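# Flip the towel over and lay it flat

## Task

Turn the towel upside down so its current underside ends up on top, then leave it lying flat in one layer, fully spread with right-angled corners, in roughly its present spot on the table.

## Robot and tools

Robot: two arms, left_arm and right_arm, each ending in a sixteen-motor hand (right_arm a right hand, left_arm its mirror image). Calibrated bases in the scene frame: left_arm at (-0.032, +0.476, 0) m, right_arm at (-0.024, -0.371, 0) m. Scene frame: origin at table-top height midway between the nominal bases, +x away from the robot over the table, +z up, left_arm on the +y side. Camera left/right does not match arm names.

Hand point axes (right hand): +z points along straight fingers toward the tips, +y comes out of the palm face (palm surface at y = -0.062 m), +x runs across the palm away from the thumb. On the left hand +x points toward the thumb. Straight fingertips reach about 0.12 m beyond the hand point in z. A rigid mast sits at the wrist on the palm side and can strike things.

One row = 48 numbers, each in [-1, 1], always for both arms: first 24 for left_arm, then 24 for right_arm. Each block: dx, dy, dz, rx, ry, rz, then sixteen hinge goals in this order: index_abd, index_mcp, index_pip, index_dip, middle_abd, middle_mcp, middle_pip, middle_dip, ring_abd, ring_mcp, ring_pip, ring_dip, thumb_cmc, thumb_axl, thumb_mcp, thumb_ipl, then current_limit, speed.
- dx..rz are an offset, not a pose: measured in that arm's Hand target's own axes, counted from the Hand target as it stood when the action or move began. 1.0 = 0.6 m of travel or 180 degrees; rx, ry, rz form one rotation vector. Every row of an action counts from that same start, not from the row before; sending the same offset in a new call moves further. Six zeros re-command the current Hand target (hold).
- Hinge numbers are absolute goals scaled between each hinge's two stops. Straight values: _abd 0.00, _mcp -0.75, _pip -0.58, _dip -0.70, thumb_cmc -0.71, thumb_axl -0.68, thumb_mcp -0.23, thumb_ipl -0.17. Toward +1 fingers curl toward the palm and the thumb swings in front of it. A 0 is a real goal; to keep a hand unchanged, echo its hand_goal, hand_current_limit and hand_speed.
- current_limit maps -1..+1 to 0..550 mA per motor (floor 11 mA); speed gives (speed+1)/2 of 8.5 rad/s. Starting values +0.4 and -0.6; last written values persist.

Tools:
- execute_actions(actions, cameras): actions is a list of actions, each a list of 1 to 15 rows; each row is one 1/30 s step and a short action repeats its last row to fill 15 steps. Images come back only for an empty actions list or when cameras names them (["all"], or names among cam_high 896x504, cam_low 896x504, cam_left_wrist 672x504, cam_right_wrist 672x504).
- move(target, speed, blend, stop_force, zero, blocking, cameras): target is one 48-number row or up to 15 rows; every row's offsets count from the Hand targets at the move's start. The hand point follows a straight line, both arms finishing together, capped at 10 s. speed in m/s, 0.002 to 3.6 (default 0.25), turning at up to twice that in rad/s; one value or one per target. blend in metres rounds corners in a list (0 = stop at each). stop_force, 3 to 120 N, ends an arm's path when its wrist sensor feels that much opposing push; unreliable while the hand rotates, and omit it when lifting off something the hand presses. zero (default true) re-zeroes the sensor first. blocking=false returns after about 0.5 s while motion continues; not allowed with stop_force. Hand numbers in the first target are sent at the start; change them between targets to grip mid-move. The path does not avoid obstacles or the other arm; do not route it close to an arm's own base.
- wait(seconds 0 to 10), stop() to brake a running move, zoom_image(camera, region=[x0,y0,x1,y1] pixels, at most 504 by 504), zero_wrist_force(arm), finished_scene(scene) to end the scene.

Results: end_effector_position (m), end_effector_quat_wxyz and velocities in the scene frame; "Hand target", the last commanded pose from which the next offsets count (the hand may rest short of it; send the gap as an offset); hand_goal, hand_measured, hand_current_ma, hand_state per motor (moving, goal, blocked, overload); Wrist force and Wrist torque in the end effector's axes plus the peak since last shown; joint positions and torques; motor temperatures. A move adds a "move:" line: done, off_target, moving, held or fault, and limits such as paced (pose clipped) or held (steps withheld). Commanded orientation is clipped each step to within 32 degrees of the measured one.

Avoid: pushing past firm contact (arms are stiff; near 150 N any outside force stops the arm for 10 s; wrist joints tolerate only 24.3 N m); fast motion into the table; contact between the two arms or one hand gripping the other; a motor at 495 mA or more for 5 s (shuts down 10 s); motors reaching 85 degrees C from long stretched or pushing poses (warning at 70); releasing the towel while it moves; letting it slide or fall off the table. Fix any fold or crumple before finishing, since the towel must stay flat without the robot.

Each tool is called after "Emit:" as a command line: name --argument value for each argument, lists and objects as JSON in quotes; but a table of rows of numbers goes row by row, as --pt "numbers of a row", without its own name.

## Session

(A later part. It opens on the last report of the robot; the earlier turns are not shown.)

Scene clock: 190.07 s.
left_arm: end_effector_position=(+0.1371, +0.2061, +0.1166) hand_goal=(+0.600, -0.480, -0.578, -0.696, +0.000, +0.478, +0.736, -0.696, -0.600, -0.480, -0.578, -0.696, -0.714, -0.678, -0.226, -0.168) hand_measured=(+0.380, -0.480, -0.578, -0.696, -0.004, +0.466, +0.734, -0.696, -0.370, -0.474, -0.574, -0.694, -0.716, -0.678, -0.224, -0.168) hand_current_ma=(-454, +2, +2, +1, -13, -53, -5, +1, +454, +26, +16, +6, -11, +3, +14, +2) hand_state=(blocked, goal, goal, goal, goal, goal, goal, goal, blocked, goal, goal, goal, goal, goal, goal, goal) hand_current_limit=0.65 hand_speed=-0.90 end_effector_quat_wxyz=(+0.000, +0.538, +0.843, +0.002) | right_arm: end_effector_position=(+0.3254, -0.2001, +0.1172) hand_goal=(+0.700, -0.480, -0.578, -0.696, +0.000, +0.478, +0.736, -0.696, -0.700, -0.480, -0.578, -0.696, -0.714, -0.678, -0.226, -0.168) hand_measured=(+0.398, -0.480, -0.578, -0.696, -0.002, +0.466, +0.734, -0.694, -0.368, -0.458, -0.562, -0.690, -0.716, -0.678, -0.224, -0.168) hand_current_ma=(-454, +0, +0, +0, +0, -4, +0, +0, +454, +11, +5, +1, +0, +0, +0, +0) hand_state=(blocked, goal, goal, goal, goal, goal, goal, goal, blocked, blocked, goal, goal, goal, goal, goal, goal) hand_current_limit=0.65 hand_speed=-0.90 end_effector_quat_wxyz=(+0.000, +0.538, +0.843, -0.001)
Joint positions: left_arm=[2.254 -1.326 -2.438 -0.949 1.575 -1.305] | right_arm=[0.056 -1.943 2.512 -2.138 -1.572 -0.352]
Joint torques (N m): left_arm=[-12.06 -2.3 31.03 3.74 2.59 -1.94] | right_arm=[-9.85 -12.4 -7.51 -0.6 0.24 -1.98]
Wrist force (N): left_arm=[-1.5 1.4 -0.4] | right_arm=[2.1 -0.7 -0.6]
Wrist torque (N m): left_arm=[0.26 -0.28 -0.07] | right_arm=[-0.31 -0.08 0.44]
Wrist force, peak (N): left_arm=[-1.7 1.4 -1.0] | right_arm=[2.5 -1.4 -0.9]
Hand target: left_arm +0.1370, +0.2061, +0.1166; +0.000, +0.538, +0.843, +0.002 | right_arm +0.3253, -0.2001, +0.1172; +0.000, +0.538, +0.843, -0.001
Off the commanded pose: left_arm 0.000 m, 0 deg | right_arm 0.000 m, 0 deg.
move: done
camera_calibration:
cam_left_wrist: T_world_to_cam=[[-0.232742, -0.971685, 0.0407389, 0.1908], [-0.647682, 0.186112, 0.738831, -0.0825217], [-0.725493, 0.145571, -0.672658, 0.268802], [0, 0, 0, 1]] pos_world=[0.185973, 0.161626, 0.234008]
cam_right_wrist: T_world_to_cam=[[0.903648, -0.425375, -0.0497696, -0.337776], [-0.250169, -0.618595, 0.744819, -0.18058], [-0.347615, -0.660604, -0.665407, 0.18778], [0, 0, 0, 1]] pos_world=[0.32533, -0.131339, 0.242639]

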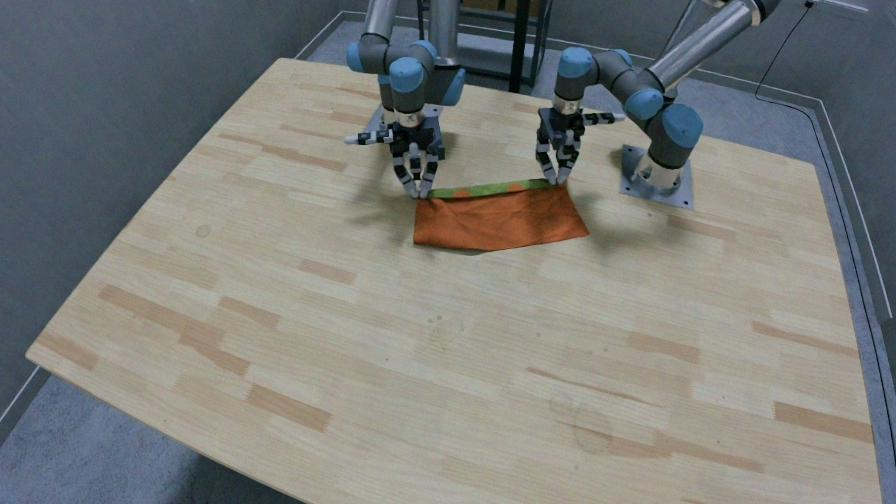

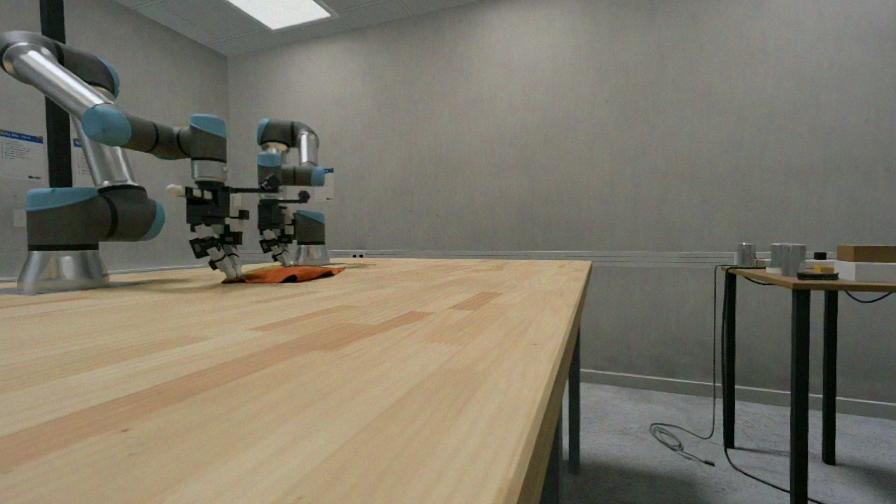

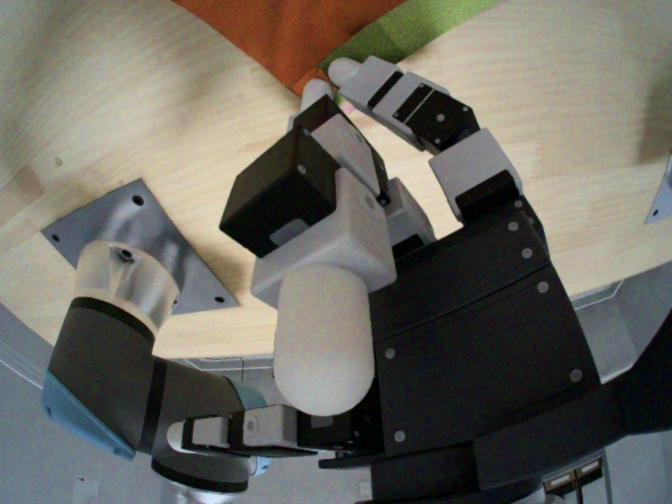

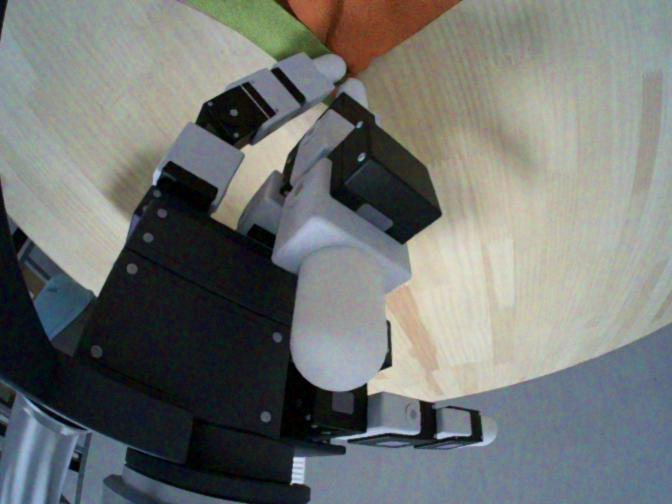

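Emit:
move --target '[0,0,0,0,0,0,0.217,-0.479,-0.577,-0.696,0,0.479,0.737,-0.696,-0.217,-0.479,-0.577,-0.696,-0.714,-0.678,-0.226,-0.168,0.65,-0.9,0,0,0,0,0,0,0.217,-0.479,-0.577,-0.696,0,0.479,0.737,-0.696,-0.217,-0.479,-0.577,-0.696,-0.714,-0.678,-0.226,-0.168,0.65,-0.9]' --speed 0.06 --cameras '[]'

Emit:
move --target '[0,0,-0.17,0,0,0,0.217,-0.479,-0.577,-0.696,0,0.479,0.737,-0.696,-0.217,-0.479,-0.577,-0.696,-0.714,-0.678,-0.226,-0.168,0.4,-0.6,0,0,-0.17,0,0,0,0.217,-0.479,-0.577,-0.696,0,0.479,0.737,-0.696,-0.217,-0.479,-0.577,-0.696,-0.714,-0.678,-0.226,-0.168,0.4,-0.6]' --speed 0.1 --cameras '["all"]'

Emit:
zoom_image --camera "cam_high" --region '[380, 120, 660, 320]'

Scene clock: 192.43 s.
left_arm: end_effector_position=(+0.1370, +0.2061, +0.1166) hand_goal=(+0.216, -0.480, -0.578, -0.696, +0.000, +0.478, +0.736, -0.696, -0.218, -0.480, -0.578, -0.696, -0.714, -0.678, -0.226, -0.168) hand_measured=(+0.218, -0.480, -0.578, -0.696, -0.004, +0.466, +0.734, -0.696, -0.258, -0.474, -0.574, -0.694, -0.716, -0.678, -0.224, -0.168) hand_current_ma=(+9, -2, +2, +1, -13, -53, -5, +1, -163, +30, +19, +7, -11, +3, +14, +2) hand_state=(goal, goal, goal, goal, goal, goal, goal, goal, blocked, goal, goal, goal, goal, goal, goal, goal) hand_current_limit=0.65 hand_speed=-0.90 end_effector_quat_wxyz=(+0.000, +0.538, +0.843, +0.002) | right_arm: end_effector_position=(+0.3253, -0.2001, +0.1172) hand_goal=(+0.216, -0.480, -0.578, -0.696, +0.000, +0.478, +0.736, -0.696, -0.218, -0.480, -0.578, -0.696, -0.714, -0.678, -0.226, -0.168) hand_measured=(+0.218, -0.484, -0.578, -0.696, -0.002, +0.466, +0.734, -0.694, -0.258, -0.468, -0.566, -0.690, -0.716, -0.678, -0.224, -0.168) hand_current_ma=(+0, +0, +0, +0, +0, -4, +0, +0, -25, +3, +3, +1, +0, +0, +0, +0) hand_state=(goal, goal, goal, goal, goal, goal, goal, goal, blocked, goal, goal, goal, goal, goal, goal, goal) hand_current_limit=0.65 hand_speed=-0.90 end_effector_quat_wxyz=(+0.000, +0.538, +0.843, -0.001)
Joint positions: left_arm=[2.254 -1.326 -2.438 -0.949 1.575 -1.305] | right_arm=[0.056 -1.943 2.512 -2.137 -1.572 -0.352]
Joint torques (N m): left_arm=[-13.83 -0.44 30.8 3.87 2.68 -1.66] | right_arm=[-8.82 -13.17 -6.81 -0.42 0.69 -1.83]
Wrist force (N): left_arm=[0.9 0.7 -0.3] | right_arm=[-0.1 -1.8 -0.5]
Wrist torque (N m): left_arm=[0.28 -0.08 0.04] | right_arm=[-0.23 -0.34 0.34]
Wrist force, peak (N): left_arm=[-1.5 1.7 -1.0] | right_arm=[2.5 -0.7 -1.2]
Hand target: left_arm +0.1370, +0.2061, +0.1166; +0.000, +0.538, +0.843, +0.002 | right_arm +0.3253, -0.2001, +0.1172; +0.000, +0.538, +0.843, -0.001
Off the commanded pose: left_arm 0.000 m, 0 deg | right_arm 0.000 m, 0 deg.
move: done
No camera images: "cameras" was empty.

Scene clock: 193.97 s.
left_arm: end_effector_position=(+0.1368, +0.2057, +0.2186) hand_goal=(+0.216, -0.480, -0.578, -0.696, +0.000, +0.478, +0.736, -0.696, -0.218, -0.480, -0.578, -0.696, -0.714, -0.678, -0.226, -0.168) hand_measured=(+0.218, -0.480, -0.578, -0.696, -0.004, +0.466, +0.734, -0.696, -0.220, -0.480, -0.576, -0.694, -0.716, -0.678, -0.224, -0.168) hand_current_ma=(+8, -2, +2, +1, -13, -53, -5, +1, -6, -1, +8, +7, -11, +3, +14, +2) hand_state=(goal, goal, goal, goal, goal, goal, goal, goal, goal, goal, goal, goal, goal, goal, goal, goal) hand_current_limit=0.40 hand_speed=-0.60 end_effector_quat_wxyz=(+0.000, +0.538, +0.843, +0.002) | right_arm: end_effector_position=(+0.3255, -0.1999, +0.2191) hand_goal=(+0.216, -0.480, -0.578, -0.696, +0.000, +0.478, +0.736, -0.696, -0.218, -0.480, -0.578, -0.696, -0.714, -0.678, -0.226, -0.168) hand_measured=(+0.218, -0.484, -0.578, -0.696, -0.002, +0.466, +0.734, -0.694, -0.220, -0.480, -0.576, -0.694, -0.716, -0.678, -0.222, -0.168) hand_current_ma=(+0, +0, +0, +0, +0, -4, +0, +0, +0, +0, +0, +0, +0, +0, +0, +0) hand_state=(goal, goal, goal, goal, goal, goal, goal, goal, goal, goal, goal, goal, goal, goal, goal, goal) hand_current_limit=0.40 hand_speed=-0.60 end_effector_quat_wxyz=(+0.000, +0.538, +0.843, -0.001)
Joint positions: left_arm=[2.252 -1.182 -2.238 -1.294 1.575 -1.307] | right_arm=[0.056 -2.079 2.297 -1.786 -1.572 -0.351]
Joint torques (N m): left_arm=[5.4 15.43 33.67 0.95 -2.29 1.72] | right_arm=[-9.69 -10.73 -35.74 -0.53 0.72 -1.91]
Wrist force (N): left_arm=[0.8 1.1 0.5] | right_arm=[0.5 -1.5 0.5]
Wrist torque (N m): left_arm=[0.30 -0.17 0.06] | right_arm=[-0.29 -0.31 0.29]
Wrist force, peak (N): left_arm=[0.8 1.3 0.7] | right_arm=[-0.3 -1.7 -1.0]
Hand target: left_arm +0.1368, +0.2057, +0.2186; +0.000, +0.538, +0.843, +0.002 | right_arm +0.3255, -0.1999, +0.2192; +0.000, +0.538, +0.843, -0.001
Off the commanded pose: left_arm 0.000 m, 0 deg | right_arm 0.000 m, 0 deg.
move: done
camera_calibration:
cam_left_wrist: T_world_to_cam=[[-0.232813, -0.971671, 0.0406735, 0.186219], [-0.647668, 0.186109, 0.738843, -0.158009], [-0.725482, 0.145669, -0.672649, 0.337233], [0, 0, 0, 1]] pos_world=[0.185673, 0.161226, 0.336008]
cam_right_wrist: T_world_to_cam=[[0.903659, -0.425347, -0.0498023, -0.332826], [-0.25013, -0.618614, 0.744817, -0.256454], [-0.347614, -0.660603, -0.665408, 0.255787], [0, 0, 0, 1]] pos_world=[0.32553, -0.131239, 0.344639]

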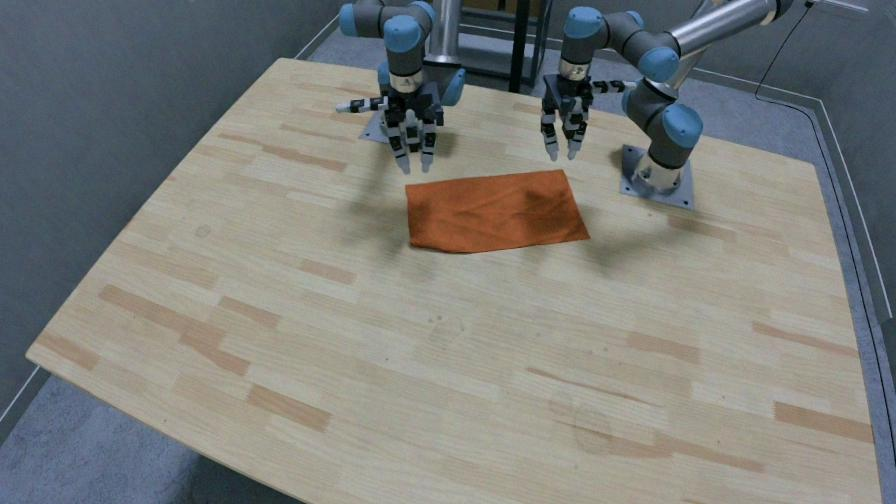

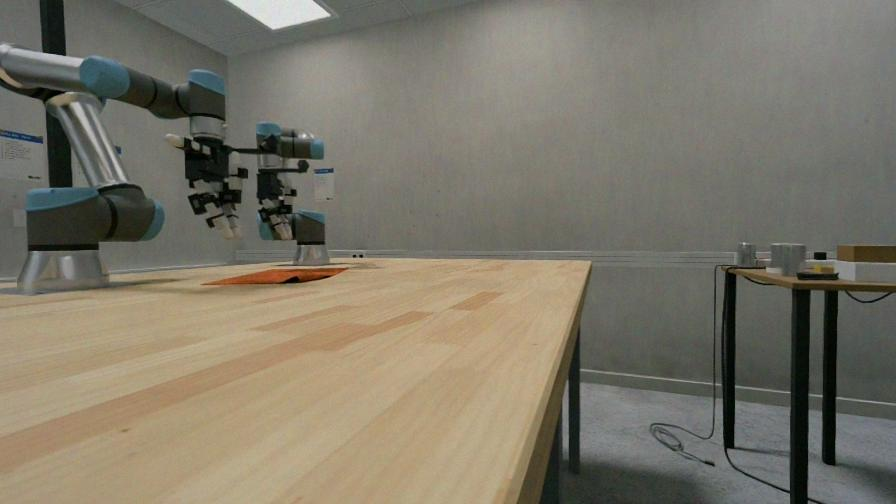

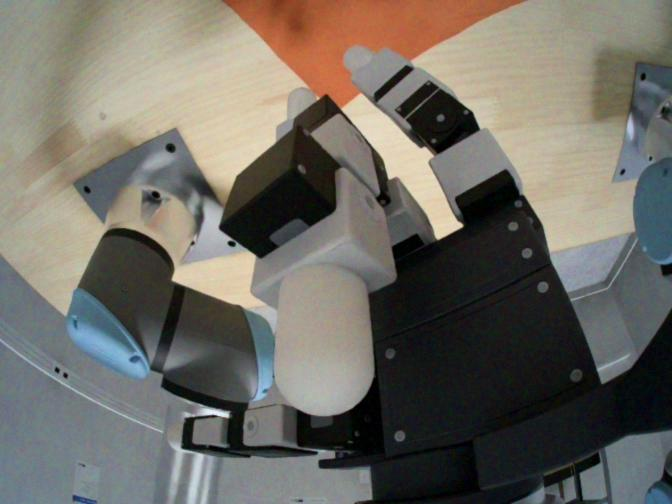

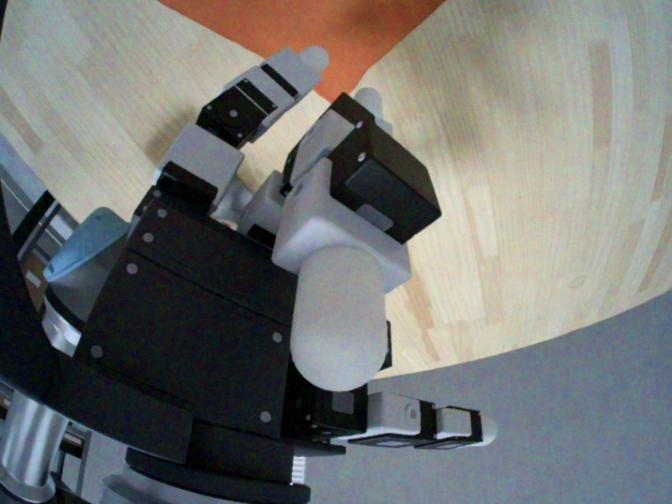

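Scaled by 1.800.

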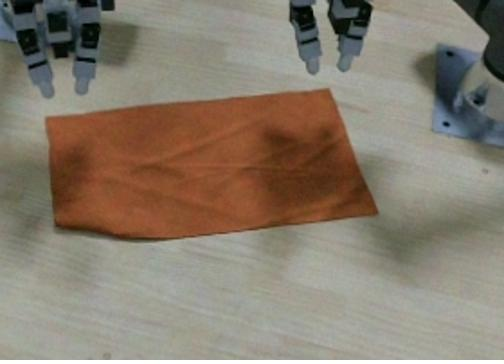

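Emit:
move --target '[0,-0.05,0,0,0,0,0.217,-0.479,-0.577,-0.696,0,0.479,0.737,-0.696,-0.217,-0.479,-0.577,-0.696,-0.714,-0.678,-0.226,-0.168,0.4,-0.6,0.1203,0.4133,-0.0683,0,0,0,0.217,-0.479,-0.577,-0.696,0,0.479,0.737,-0.696,-0.217,-0.479,-0.577,-0.696,-0.714,-0.678,-0.226,-0.168,0.4,-0.6]' --speed 0.25 --cameras '["cam_right_wrist","cam_left_wrist"]'

Scene clock: 197.33 s.
left_arm: end_effector_position=(+0.1096, +0.1931, +0.2185) hand_goal=(+0.216, -0.480, -0.578, -0.696, +0.000, +0.478, +0.736, -0.696, -0.218, -0.480, -0.578, -0.696, -0.714, -0.678, -0.226, -0.168) hand_measured=(+0.218, -0.480, -0.578, -0.696, -0.004, +0.466, +0.734, -0.696, -0.220, -0.480, -0.576, -0.694, -0.716, -0.678, -0.224, -0.168) hand_current_ma=(+8, -2, +2, +1, -13, -53, -5, +1, -6, -1, +8, +7, -11, +3, +14, +2) hand_state=(goal, goal, goal, goal, goal, goal, goal, goal, goal, goal, goal, goal, goal, goal, goal, goal) hand_current_limit=0.40 hand_speed=-0.60 end_effector_quat_wxyz=(+0.000, +0.538, +0.843, +0.002) | right_arm: end_effector_position=(+0.5200, -0.0299, +0.2595) hand_goal=(+0.216, -0.480, -0.578, -0.696, +0.000, +0.478, +0.736, -0.696, -0.218, -0.480, -0.578, -0.696, -0.714, -0.678, -0.226, -0.168) hand_measured=(+0.218, -0.484, -0.578, -0.696, -0.002, +0.466, +0.734, -0.694, -0.220, -0.480, -0.576, -0.694, -0.716, -0.678, -0.222, -0.168) hand_current_ma=(+0, +0, +0, +0, +0, -4, +0, +0, +0, +0, +0, +0, +0, +0, +0, +0) hand_state=(goal, goal, goal, goal, goal, goal, goal, goal, goal, goal, goal, goal, goal, goal, goal, goal) hand_current_limit=0.40 hand_speed=-0.60 end_effector_quat_wxyz=(+0.000, +0.538, +0.843, -0.001)
Joint positions: left_arm=[2.161 -1.199 -2.229 -1.287 1.575 -1.399] | right_arm=[0.351 -1.416 1.655 -1.808 -1.572 -0.056]
Joint torques (N m): left_arm=[-11.47 -3.81 35.42 4.39 2.01 -2.29] | right_arm=[7.85 -19.65 -36.51 -0.49 -1.77 2.14]
Wrist force (N): left_arm=[0.7 0.7 0.5] | right_arm=[0.5 -1.5 0.8]
Wrist torque (N m): left_arm=[0.27 -0.15 0.10] | right_arm=[-0.31 -0.32 0.18]
Wrist force, peak (N): left_arm=[0.9 1.3 0.5] | right_arm=[0.1 -3.2 0.8]
Hand target: left_arm +0.1096, +0.1931, +0.2185; +0.000, +0.538, +0.843, +0.002 | right_arm +0.5200, -0.0298, +0.2595; +0.000, +0.538, +0.843, -0.001
Off the commanded pose: left_arm 0.000 m, 0 deg | right_arm 0.000 m, 0 deg.
move: done
camera_calibration:
cam_left_wrist: T_world_to_cam=[[-0.23274, -0.971684, 0.0407719, 0.167508], [-0.647629, 0.186125, 0.738874, -0.173206], [-0.72554, 0.14556, -0.672609, 0.319294], [0, 0, 0, 1]] pos_world=[0.158473, 0.148526, 0.335908]
cam_right_wrist: T_world_to_cam=[[0.903639, -0.425397, -0.0497351, -0.434148], [-0.250232, -0.618625, 0.744773, -0.132623], [-0.347591, -0.660561, -0.665462, 0.462622], [0, 0, 0, 1]] pos_world=[0.519929, 0.0388607, 0.385039]
Images, in order (width x height): cam_left_wrist 672x504, cam_right_wrist 672x504.

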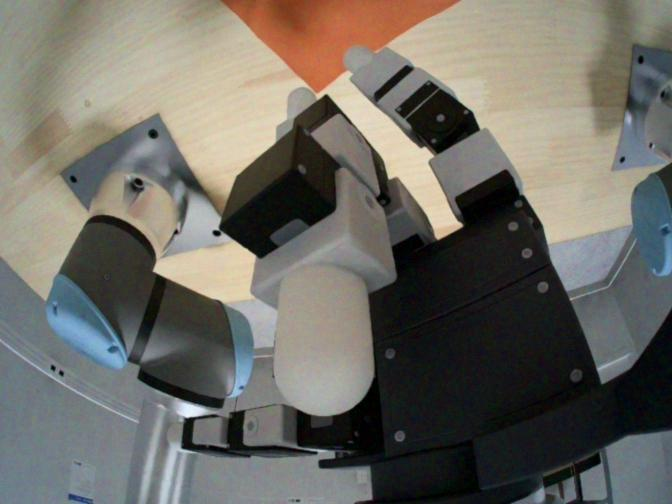

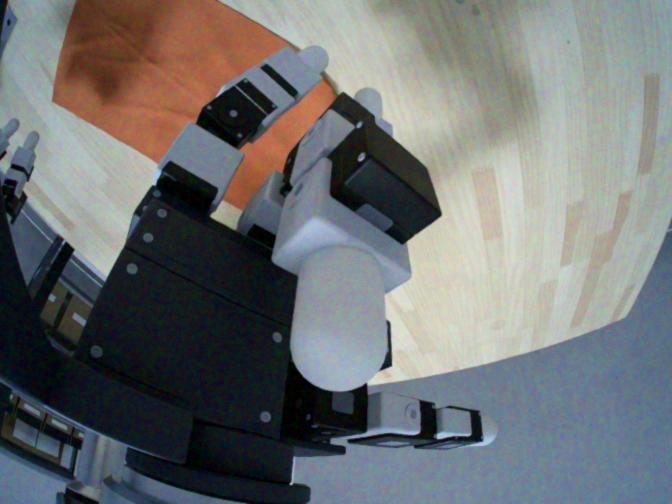

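Emit:
move --target '[0,-0.0,0,0,0,0,0.217,-0.479,-0.577,-0.696,0,0.479,0.737,-0.696,-0.217,-0.479,-0.577,-0.696,-0.714,-0.678,-0.226,-0.168,0.4,-0.6,-0.35,0.0,-0.0,0,0,0,0.217,-0.479,-0.577,-0.696,0,0.479,0.737,-0.696,-0.217,-0.479,-0.577,-0.696,-0.714,-0.678,-0.226,-0.168,0.4,-0.6]' --speed 0.3 --cameras '["cam_high","cam_low"]'

Emit:
zoom_image --camera "cam_high" --region '[395, 160, 605, 270]'

Emit:
zoom_image --camera "cam_low" --region '[190, 250, 370, 300]'

Scene clock: 199.93 s.
left_arm: end_effector_position=(+0.1096, +0.1931, +0.2185) hand_goal=(+0.216, -0.480, -0.578, -0.696, +0.000, +0.478, +0.736, -0.696, -0.218, -0.480, -0.578, -0.696, -0.714, -0.678, -0.226, -0.168) hand_measured=(+0.218, -0.480, -0.578, -0.696, -0.004, +0.466, +0.734, -0.696, -0.220, -0.480, -0.576, -0.694, -0.716, -0.678, -0.224, -0.168) hand_current_ma=(+8, -2, +2, +1, -13, -53, -5, +1, -6, -1, +8, +7, -11, +3, +14, +2) hand_state=(goal, goal, goal, goal, goal, goal, goal, goal, goal, goal, goal, goal, goal, goal, goal, goal) hand_current_limit=0.40 hand_speed=-0.60 end_effector_quat_wxyz=(+0.000, +0.538, +0.843, +0.002) | right_arm: end_effector_position=(+0.6085, -0.2202, +0.2596) hand_goal=(+0.216, -0.480, -0.578, -0.696, +0.000, +0.478, +0.736, -0.696, -0.218, -0.480, -0.578, -0.696, -0.714, -0.678, -0.226, -0.168) hand_measured=(+0.218, -0.484, -0.578, -0.696, -0.002, +0.466, +0.734, -0.694, -0.220, -0.480, -0.576, -0.694, -0.716, -0.678, -0.222, -0.168) hand_current_ma=(+0, +0, +0, +0, +0, -4, +0, +0, +0, +0, +0, +0, +0, +0, +0, +0) hand_state=(goal, goal, goal, goal, goal, goal, goal, goal, goal, goal, goal, goal, goal, goal, goal, goal) hand_current_limit=0.40 hand_speed=-0.60 end_effector_quat_wxyz=(+0.000, +0.538, +0.843, -0.001)
Joint positions: left_arm=[2.161 -1.199 -2.229 -1.287 1.575 -1.399] | right_arm=[-0.023 -1.414 1.652 -1.807 -1.572 -0.431]
Joint torques (N m): left_arm=[-12.94 -2.85 35.66 4.42 2.29 -2.11] | right_arm=[-10.04 -20.43 -36.12 -0.63 1.51 -1.99]
Wrist force (N): left_arm=[0.7 0.8 0.7] | right_arm=[0.3 -1.6 0.8]
Wrist torque (N m): left_arm=[0.27 -0.15 0.10] | right_arm=[-0.33 -0.29 0.34]
Wrist force, peak (N): left_arm=[0.9 0.9 0.8] | right_arm=[2.0 -1.4 0.8]
Hand target: left_arm +0.1096, +0.1931, +0.2185; +0.000, +0.538, +0.843, +0.002 | right_arm +0.6086, -0.2202, +0.2596; +0.000, +0.538, +0.843, -0.001
Off the commanded pose: left_arm 0.000 m, 0 deg | right_arm 0.000 m, 0 deg.
move: done
Images, in order (width x height): cam_high 896x504, cam_low 896x504.

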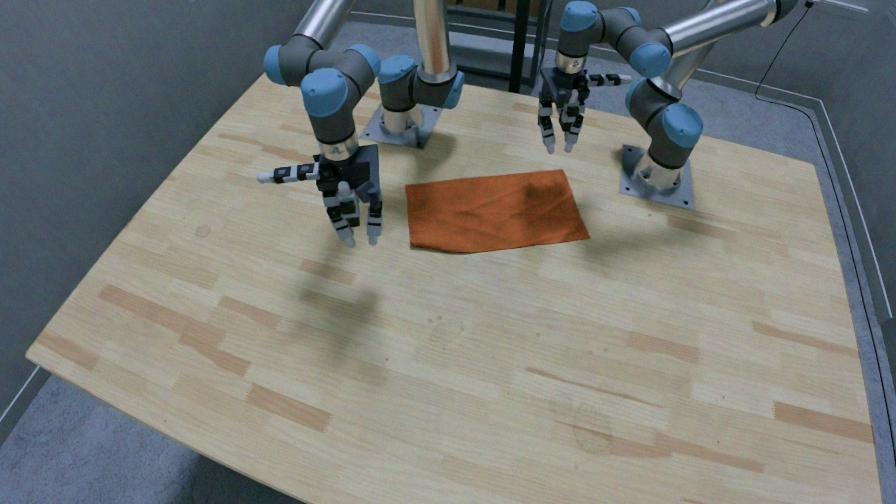

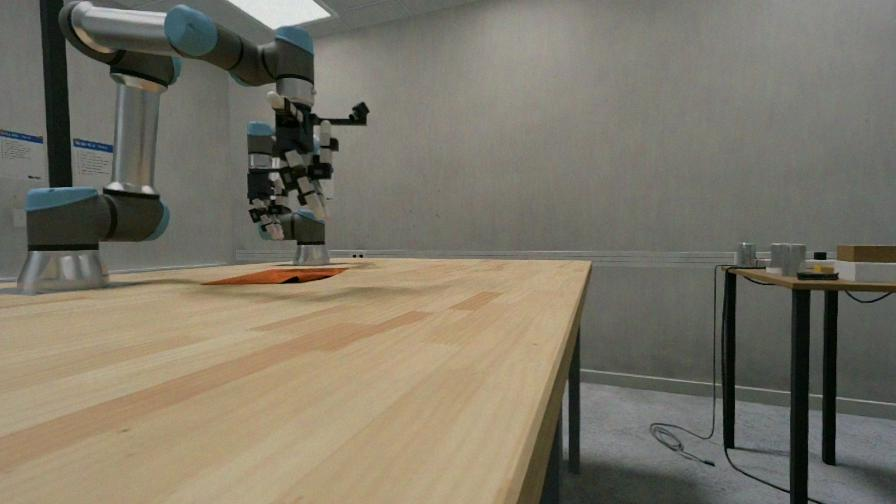

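Scaled by 2.400.

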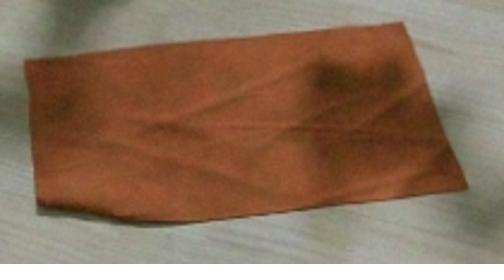

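Scaled by 2.800.

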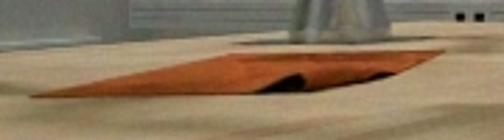

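Emit:
move --target '[0,-0.0,0,0,0,0,0.217,-0.479,-0.577,-0.696,0,0.479,0.737,-0.696,-0.217,-0.479,-0.577,-0.696,-0.714,-0.678,-0.226,-0.168,0.4,-0.6,0.2123,-0.1257,0.236,0,0,0.0833,0.217,-0.479,-0.577,-0.696,0,0.479,0.737,-0.696,-0.217,-0.479,-0.577,-0.696,-0.714,-0.678,-0.226,-0.168,0.4,-0.6]' --speed 0.2 --cameras '["cam_right_wrist"]'

Emit:
zoom_image --camera "cam_right_wrist" --region '[230, 0, 430, 160]'

Scene clock: 202.77 s.
left_arm: end_effector_position=(+0.1096, +0.1931, +0.2185) hand_goal=(+0.216, -0.480, -0.578, -0.696, +0.000, +0.478, +0.736, -0.696, -0.218, -0.480, -0.578, -0.696, -0.714, -0.678, -0.226, -0.168) hand_measured=(+0.218, -0.480, -0.578, -0.696, -0.004, +0.466, +0.734, -0.696, -0.220, -0.480, -0.576, -0.694, -0.716, -0.678, -0.224, -0.168) hand_current_ma=(+8, -2, +2, +1, -13, -53, -5, +1, -6, -1, +8, +7, -11, +3, +14, +2) hand_state=(goal, goal, goal, goal, goal, goal, goal, goal, goal, goal, goal, goal, goal, goal, goal, goal) hand_current_limit=0.40 hand_speed=-0.60 end_effector_quat_wxyz=(+0.000, +0.538, +0.843, +0.002) | right_arm: end_effector_position=(+0.4862, -0.1368, +0.1182) hand_goal=(+0.216, -0.480, -0.578, -0.696, +0.000, +0.478, +0.736, -0.696, -0.218, -0.480, -0.578, -0.696, -0.714, -0.678, -0.226, -0.168) hand_measured=(+0.218, -0.484, -0.578, -0.696, -0.002, +0.466, +0.734, -0.694, -0.220, -0.480, -0.576, -0.694, -0.716, -0.678, -0.222, -0.168) hand_current_ma=(+0, +0, +0, +0, +0, -4, +0, +0, +0, +0, +0, +0, +0, +0, +0, +0) hand_state=(goal, goal, goal, goal, goal, goal, goal, goal, goal, goal, goal, goal, goal, goal, goal, goal) hand_current_limit=0.40 hand_speed=-0.60 end_effector_quat_wxyz=(+0.000, +0.643, +0.766, -0.001)
Joint positions: left_arm=[2.161 -1.199 -2.229 -1.287 1.575 -1.399] | right_arm=[0.215 -1.439 2.083 -2.213 -1.572 0.069]
Joint torques (N m): left_arm=[-12.07 -2.95 35.9 4.5 2.55 -2.09] | right_arm=[8 -15.33 -6.67 -4.99 -1.8 2.18]
Wrist force (N): left_arm=[0.6 0.7 0.7] | right_arm=[0.6 -1.3 0.5]
Wrist torque (N m): left_arm=[0.26 -0.13 0.09] | right_arm=[-0.31 -0.35 0.18]
Wrist force, peak (N): left_arm=[0.9 1.0 0.7] | right_arm=[1.5 -2.5 1.8]
Hand target: left_arm +0.1096, +0.1931, +0.2185; +0.000, +0.538, +0.843, +0.002 | right_arm +0.4862, -0.1368, +0.1181; +0.000, +0.643, +0.766, -0.001
Off the commanded pose: left_arm 0.000 m, 0 deg | right_arm 0.000 m, 0 deg.
move: done
camera_calibration:
cam_right_wrist: T_world_to_cam=[[0.762882, -0.644668, -0.0491234, -0.417815], [-0.401948, -0.53242, 0.744961, -0.0163662], [-0.506407, -0.548572, -0.665297, 0.378736], [0, 0, 0, 1]] pos_world=[0.50396, -0.0703022, 0.243639]
Images, in order (width x height): cam_right_wrist 672x504.

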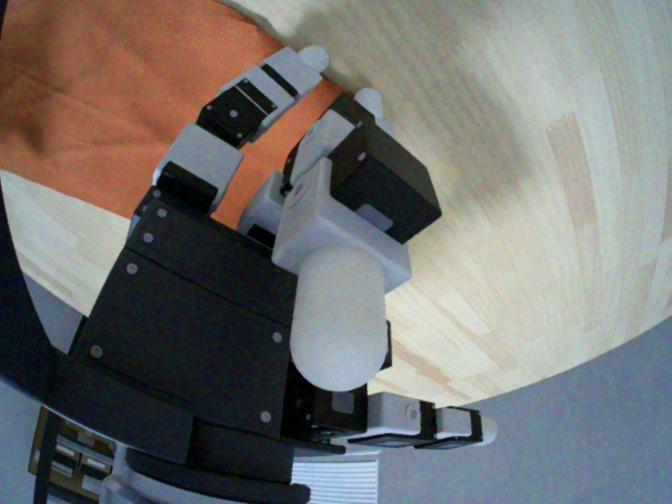

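Scaled by 2.520 from the camera's 672x504 image, which has a finer 960x720 frame.

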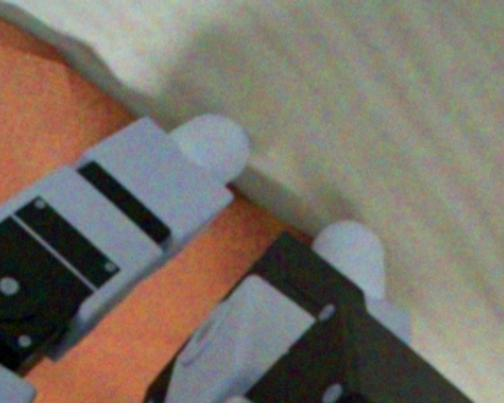

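Emit:
move --target '[0,-0.0,0,0,0,0,0.217,-0.479,-0.577,-0.696,0,0.479,0.737,-0.696,-0.217,-0.479,-0.577,-0.696,-0.714,-0.678,-0.226,-0.168,0.4,-0.6,0.0165,-0.0238,0.0,0,0,0,0.217,-0.479,-0.577,-0.696,0,0.479,0.737,-0.696,-0.217,-0.479,-0.577,-0.696,-0.714,-0.678,-0.226,-0.168,0.6,-0.6]' --speed 0.05 --cameras '["cam_right_wrist"]'

Emit:
zoom_image --camera "cam_right_wrist" --region '[230, 0, 430, 160]'

Scene clock: 204.77 s.
left_arm: end_effector_position=(+0.1096, +0.1931, +0.2185) hand_goal=(+0.216, -0.480, -0.578, -0.696, +0.000, +0.478, +0.736, -0.696, -0.218, -0.480, -0.578, -0.696, -0.714, -0.678, -0.226, -0.168) hand_measured=(+0.218, -0.480, -0.578, -0.696, -0.004, +0.466, +0.734, -0.696, -0.220, -0.480, -0.576, -0.694, -0.716, -0.678, -0.224, -0.168) hand_current_ma=(+8, -2, +2, +1, -13, -53, -5, +1, -6, -1, +8, +7, -11, +3, +14, +2) hand_state=(goal, goal, goal, goal, goal, goal, goal, goal, goal, goal, goal, goal, goal, goal, goal, goal) hand_current_limit=0.40 hand_speed=-0.60 end_effector_quat_wxyz=(+0.000, +0.538, +0.843, +0.002) | right_arm: end_effector_position=(+0.4705, -0.1296, +0.1181) hand_goal=(+0.216, -0.480, -0.578, -0.696, +0.000, +0.478, +0.736, -0.696, -0.218, -0.480, -0.578, -0.696, -0.714, -0.678, -0.226, -0.168) hand_measured=(+0.218, -0.484, -0.578, -0.696, -0.002, +0.466, +0.734, -0.694, -0.220, -0.480, -0.576, -0.694, -0.716, -0.678, -0.222, -0.168) hand_current_ma=(+0, +0, +0, +0, +0, -4, +0, +0, +0, +0, +0, +0, +0, +0, +0, +0) hand_state=(goal, goal, goal, goal, goal, goal, goal, goal, goal, goal, goal, goal, goal, goal, goal, goal) hand_current_limit=0.60 hand_speed=-0.60 end_effector_quat_wxyz=(+0.000, +0.643, +0.766, -0.001)
Joint positions: left_arm=[2.161 -1.199 -2.229 -1.287 1.575 -1.399] | right_arm=[0.238 -1.461 2.109 -2.217 -1.572 0.092]
Joint torques (N m): left_arm=[-13.1 -3.49 35.2 4.53 2.4 -1.79] | right_arm=[8.64 -32.63 -6.17 -5.04 0.29 2.14]
Wrist force (N): left_arm=[0.9 0.8 0.9] | right_arm=[0.5 -1.6 1.0]
Wrist torque (N m): left_arm=[0.27 -0.17 0.11] | right_arm=[-0.36 -0.35 0.16]
Wrist force, peak (N): left_arm=[0.9 0.8 0.9] | right_arm=[0.5 -1.8 0.8]
Hand target: left_arm +0.1096, +0.1931, +0.2185; +0.000, +0.538, +0.843, +0.002 | right_arm +0.4704, -0.1295, +0.1181; +0.000, +0.643, +0.766, -0.001
Off the commanded pose: left_arm 0.000 m, 0 deg | right_arm 0.000 m, 0 deg.
move: done
camera_calibration:
cam_right_wrist: T_world_to_cam=[[0.762882, -0.644668, -0.0491234, -0.401196], [-0.401948, -0.53242, 0.744961, -0.0188434], [-0.506407, -0.548572, -0.665297, 0.374735], [0, 0, 0, 1]] pos_world=[0.48826, -0.0631022, 0.243639]
Images, in order (width x height): cam_right_wrist 672x504.

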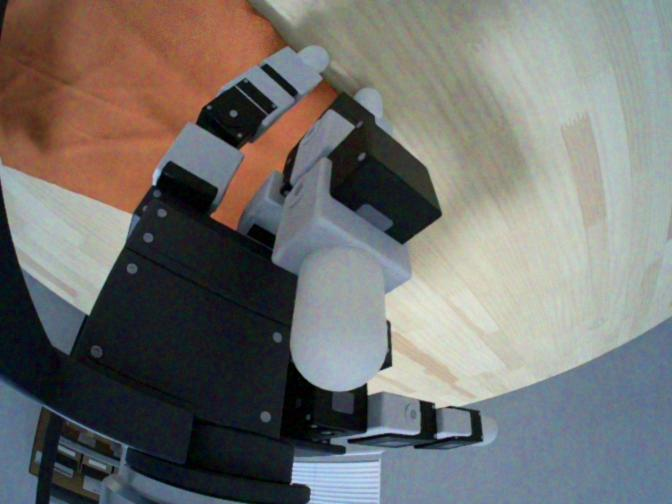

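Scaled by 2.520 from the camera's 672x504 image, which has a finer 960x720 frame.

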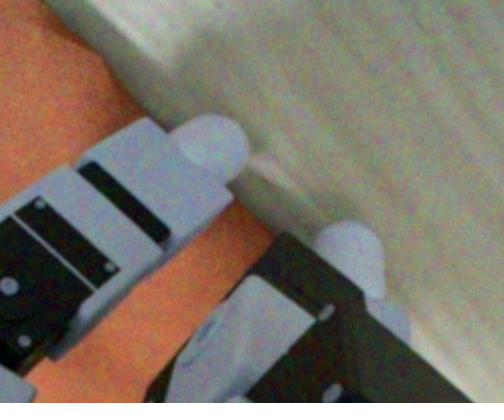

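Emit:
wait --seconds 0.1 --cameras '["cam_high","cam_low","cam_right_wrist"]'

Scene clock: 206.47 s.
left_arm: end_effector_position=(+0.1096, +0.1931, +0.2185) hand_goal=(+0.216, -0.480, -0.578, -0.696, +0.000, +0.478, +0.736, -0.696, -0.218, -0.480, -0.578, -0.696, -0.714, -0.678, -0.226, -0.168) hand_measured=(+0.218, -0.480, -0.578, -0.696, -0.004, +0.466, +0.734, -0.696, -0.220, -0.480, -0.576, -0.694, -0.716, -0.678, -0.224, -0.168) hand_current_ma=(+8, -2, +2, +1, -13, -53, -5, +1, -6, -1, +8, +7, -11, +3, +14, +2) hand_state=(goal, goal, goal, goal, goal, goal, goal, goal, goal, goal, goal, goal, goal, goal, goal, goal) hand_current_limit=0.40 hand_speed=-0.60 end_effector_quat_wxyz=(+0.000, +0.538, +0.843, +0.002) | right_arm: end_effector_position=(+0.4704, -0.1295, +0.1181) hand_goal=(+0.216, -0.480, -0.578, -0.696, +0.000, +0.478, +0.736, -0.696, -0.218, -0.480, -0.578, -0.696, -0.714, -0.678, -0.226, -0.168) hand_measured=(+0.218, -0.484, -0.578, -0.696, -0.002, +0.466, +0.734, -0.694, -0.220, -0.480, -0.576, -0.694, -0.716, -0.678, -0.222, -0.168) hand_current_ma=(+0, +0, +0, +0, +0, -4, +0, +0, +0, +0, +0, +0, +0, +0, +0, +0) hand_state=(goal, goal, goal, goal, goal, goal, goal, goal, goal, goal, goal, goal, goal, goal, goal, goal) hand_current_limit=0.60 hand_speed=-0.60 end_effector_quat_wxyz=(+0.000, +0.643, +0.766, -0.001)
Joint positions: left_arm=[2.161 -1.199 -2.229 -1.287 1.575 -1.399] | right_arm=[0.239 -1.461 2.109 -2.217 -1.572 0.093]
Joint torques (N m): left_arm=[-11.35 -3.06 33.59 4.4 2.25 -1.61] | right_arm=[8.52 -33.36 -6.52 -5.02 0.37 2.1]
Wrist force (N): left_arm=[0.8 0.9 1.1] | right_arm=[0.5 -1.6 1.0]
Wrist torque (N m): left_arm=[0.27 -0.15 0.09] | right_arm=[-0.35 -0.35 0.17]
Wrist force, peak (N): left_arm=[0.8 0.9 1.1] | right_arm=[0.7 -1.7 1.0]
Hand target: left_arm +0.1096, +0.1931, +0.2185; +0.000, +0.538, +0.843, +0.002 | right_arm +0.4704, -0.1295, +0.1181; +0.000, +0.643, +0.766, -0.001
Off the commanded pose: left_arm 0.000 m, 0 deg | right_arm 0.000 m, 0 deg.
wait: 0.10 s; at rest from the start
camera_calibration:
cam_right_wrist: T_world_to_cam=[[0.762882, -0.644668, -0.0491234, -0.401056], [-0.401948, -0.53242, 0.744961, -0.0188303], [-0.506407, -0.548572, -0.665297, 0.374739], [0, 0, 0, 1]] pos_world=[0.48816, -0.0630022, 0.243639]
Images, in order (width x height): cam_high 896x504, cam_low 896x504, cam_right_wrist 672x504.

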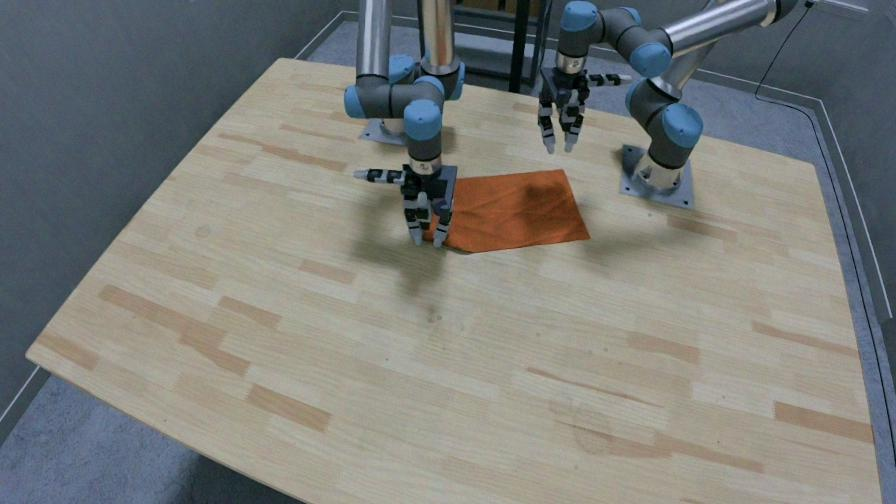

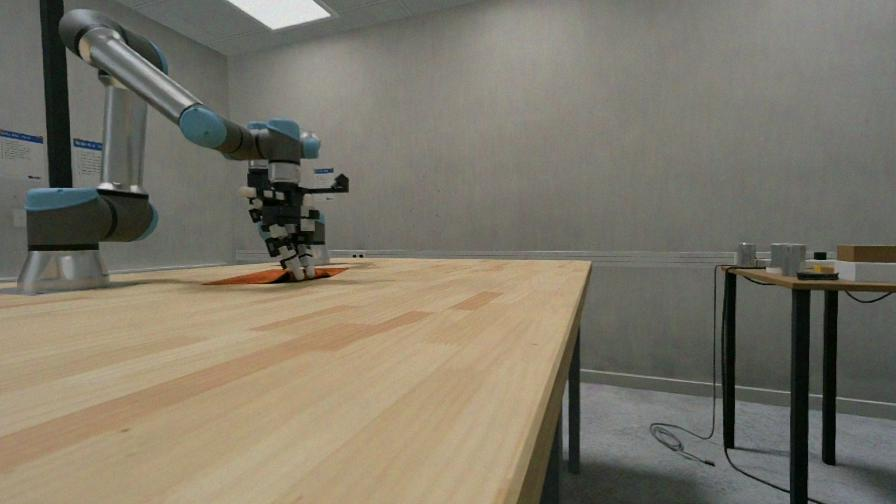

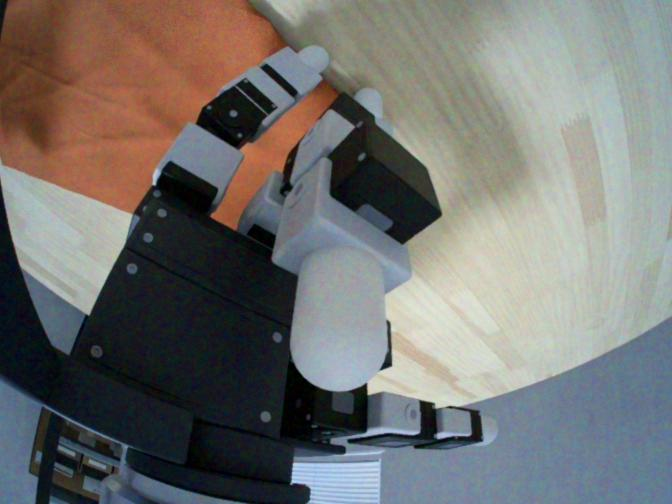

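Emit:
zoom_image --camera "cam_right_wrist" --region '[200, 0, 440, 180]'

Scaled by 2.100 from the camera's 672x504 image, which has a finer 960x720 frame.

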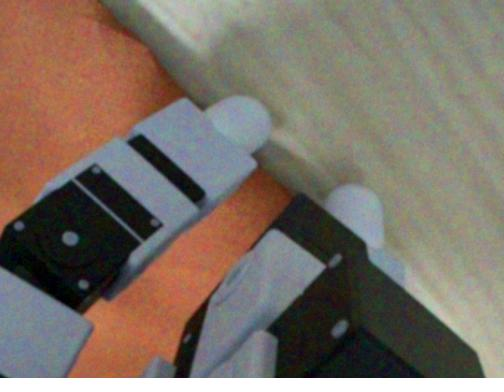

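Emit:
move --target '[0,0,0,0,0,0,0.217,-0.479,-0.577,-0.696,0,0.479,0.737,-0.696,-0.217,-0.479,-0.577,-0.696,-0.714,-0.678,-0.226,-0.168,0.4,-0.6,0,-0.0217,0,0,0,0,0.217,-0.479,-0.577,-0.696,0,0.479,0.737,-0.696,-0.217,-0.479,-0.577,-0.696,-0.714,-0.678,-0.226,-0.168,0.6,-0.6]' --speed 0.1 --cameras '["cam_right_wrist"]'

Emit:
zoom_image --camera "cam_right_wrist" --region '[200, 0, 440, 180]'

Scene clock: 207.97 s.
left_arm: end_effector_position=(+0.1096, +0.1931, +0.2185) hand_goal=(+0.216, -0.480, -0.578, -0.696, +0.000, +0.478, +0.736, -0.696, -0.218, -0.480, -0.578, -0.696, -0.714, -0.678, -0.226, -0.168) hand_measured=(+0.218, -0.480, -0.578, -0.696, -0.004, +0.466, +0.734, -0.696, -0.220, -0.480, -0.576, -0.694, -0.716, -0.678, -0.224, -0.168) hand_current_ma=(+8, -2, +2, +1, -13, -53, -5, +1, -6, -1, +8, +7, -11, +3, +14, +2) hand_state=(goal, goal, goal, goal, goal, goal, goal, goal, goal, goal, goal, goal, goal, goal, goal, goal) hand_current_limit=0.40 hand_speed=-0.60 end_effector_quat_wxyz=(+0.000, +0.538, +0.843, +0.002) | right_arm: end_effector_position=(+0.4576, -0.1318, +0.1182) hand_goal=(+0.216, -0.480, -0.578, -0.696, +0.000, +0.478, +0.736, -0.696, -0.218, -0.480, -0.578, -0.696, -0.714, -0.678, -0.226, -0.168) hand_measured=(+0.218, -0.484, -0.578, -0.696, -0.002, +0.466, +0.734, -0.694, -0.220, -0.480, -0.576, -0.694, -0.716, -0.678, -0.222, -0.168) hand_current_ma=(+0, +0, +0, +0, +0, -4, +0, +0, +0, +0, +0, +0, +0, +0, +0, +0) hand_state=(goal, goal, goal, goal, goal, goal, goal, goal, goal, goal, goal, goal, goal, goal, goal, goal) hand_current_limit=0.60 hand_speed=-0.60 end_effector_quat_wxyz=(+0.000, +0.643, +0.766, -0.001)
Joint positions: left_arm=[2.161 -1.199 -2.229 -1.287 1.575 -1.399] | right_arm=[0.241 -1.489 2.141 -2.22 -1.572 0.095]
Joint torques (N m): left_arm=[-11.84 -3.44 34.86 4.35 2.26 -1.89] | right_arm=[7.68 -31.59 -6.71 -4.94 0.33 2.07]
Wrist force (N): left_arm=[0.7 0.8 0.8] | right_arm=[0.3 -1.4 0.6]
Wrist torque (N m): left_arm=[0.27 -0.15 0.09] | right_arm=[-0.33 -0.32 0.17]
Wrist force, peak (N): left_arm=[1.0 0.9 0.6] | right_arm=[0.5 -1.6 1.0]
Hand target: left_arm +0.1096, +0.1931, +0.2185; +0.000, +0.538, +0.843, +0.002 | right_arm +0.4576, -0.1318, +0.1182; +0.000, +0.643, +0.766, -0.001
Off the commanded pose: left_arm 0.000 m, 0 deg | right_arm 0.000 m, 0 deg.
move: done
camera_calibration:
cam_right_wrist: T_world_to_cam=[[0.762882, -0.644668, -0.0491234, -0.392774], [-0.401948, -0.53242, 0.744961, -0.0251998], [-0.506407, -0.548572, -0.665297, 0.366995], [0, 0, 0, 1]] pos_world=[0.47536, -0.0653022, 0.243639]
Images, in order (width x height): cam_right_wrist 672x504.

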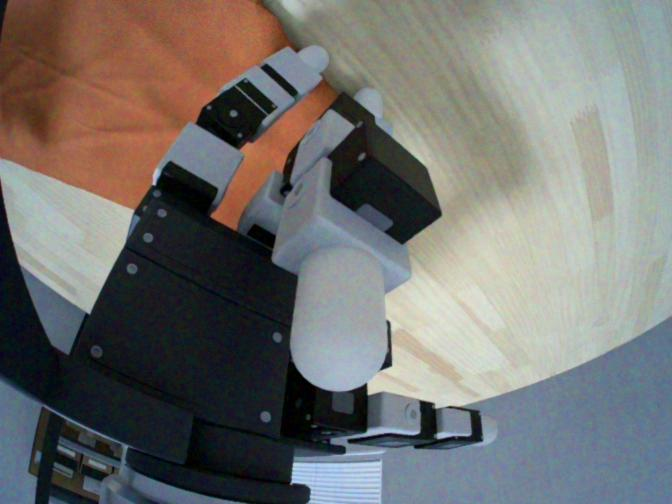

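Scaled by 2.100 from the camera's 672x504 image, which has a finer 960x720 frame.

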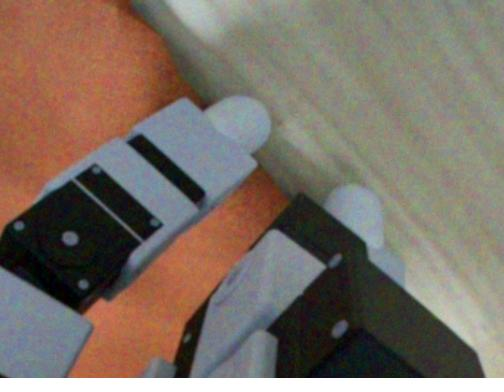

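Emit:
move --target '[0,0,0,0,0,0,0.217,-0.479,-0.577,-0.696,0,0.479,0.737,-0.696,-0.217,-0.479,-0.577,-0.696,-0.714,-0.678,-0.226,-0.168,0.4,-0.6,0,0,-0.05,0,0,0,0.217,-0.479,-0.577,-0.696,0,0.479,0.737,-0.696,-0.217,-0.479,-0.577,-0.696,-0.714,-0.678,-0.226,-0.168,0.6,-0.6]' --speed 0.1 --cameras '["cam_right_wrist"]'

Emit:
zoom_image --camera "cam_right_wrist" --region '[200, 0, 440, 180]'

Scene clock: 209.53 s.
left_arm: end_effector_position=(+0.1096, +0.1931, +0.2185) hand_goal=(+0.216, -0.480, -0.578, -0.696, +0.000, +0.478, +0.736, -0.696, -0.218, -0.480, -0.578, -0.696, -0.714, -0.678, -0.226, -0.168) hand_measured=(+0.218, -0.480, -0.578, -0.696, -0.004, +0.466, +0.734, -0.696, -0.220, -0.480, -0.576, -0.694, -0.716, -0.678, -0.224, -0.168) hand_current_ma=(+8, -2, +2, +1, -13, -53, -5, +1, -6, -1, +8, +7, -11, +3, +14, +2) hand_state=(goal, goal, goal, goal, goal, goal, goal, goal, goal, goal, goal, goal, goal, goal, goal, goal) hand_current_limit=0.40 hand_speed=-0.60 end_effector_quat_wxyz=(+0.000, +0.538, +0.843, +0.002) | right_arm: end_effector_position=(+0.4576, -0.1317, +0.1481) hand_goal=(+0.216, -0.480, -0.578, -0.696, +0.000, +0.478, +0.736, -0.696, -0.218, -0.480, -0.578, -0.696, -0.714, -0.678, -0.226, -0.168) hand_measured=(+0.218, -0.484, -0.578, -0.696, -0.002, +0.466, +0.734, -0.694, -0.220, -0.480, -0.576, -0.694, -0.716, -0.678, -0.222, -0.168) hand_current_ma=(+0, +0, +0, +0, +0, -4, +0, +0, +0, +0, +0, +0, +0, +0, +0, +0) hand_state=(goal, goal, goal, goal, goal, goal, goal, goal, goal, goal, goal, goal, goal, goal, goal, goal) hand_current_limit=0.60 hand_speed=-0.60 end_effector_quat_wxyz=(+0.000, +0.643, +0.766, -0.001)
Joint positions: left_arm=[2.161 -1.199 -2.229 -1.287 1.575 -1.399] | right_arm=[0.241 -1.536 2.098 -2.131 -1.572 0.095]
Joint torques (N m): left_arm=[-12.17 -3.79 34.49 4.45 2.21 -1.89] | right_arm=[3.22 -30.2 -33.53 -0.54 -0.61 1.2]
Wrist force (N): left_arm=[0.8 0.6 0.8] | right_arm=[0.8 -1.7 0.8]
Wrist torque (N m): left_arm=[0.24 -0.16 0.10] | right_arm=[-0.33 -0.37 0.19]
Wrist force, peak (N): left_arm=[0.9 0.9 0.9] | right_arm=[0.6 -1.7 1.1]
Hand target: left_arm +0.1096, +0.1931, +0.2185; +0.000, +0.538, +0.843, +0.002 | right_arm +0.4576, -0.1317, +0.1482; +0.000, +0.643, +0.766, -0.001
Off the commanded pose: left_arm 0.000 m, 0 deg | right_arm 0.000 m, 0 deg.
move: done
camera_calibration:
cam_right_wrist: T_world_to_cam=[[0.762882, -0.644668, -0.0491234, -0.391235], [-0.401948, -0.53242, 0.744961, -0.0474954], [-0.506407, -0.548572, -0.665297, 0.387009], [0, 0, 0, 1]] pos_world=[0.47536, -0.0652022, 0.273639]
Images, in order (width x height): cam_right_wrist 672x504.

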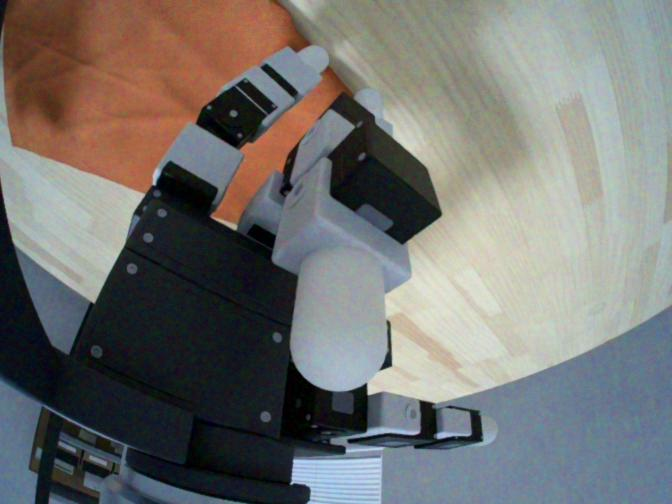

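Scaled by 2.100 from the camera's 672x504 image, which has a finer 960x720 frame.

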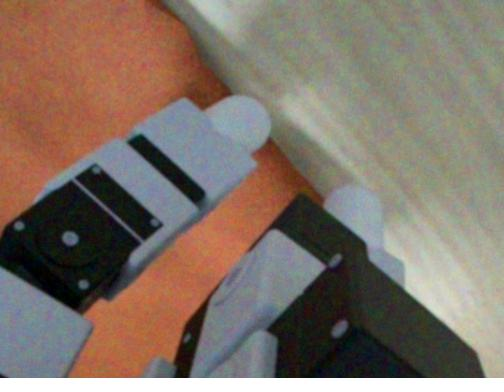

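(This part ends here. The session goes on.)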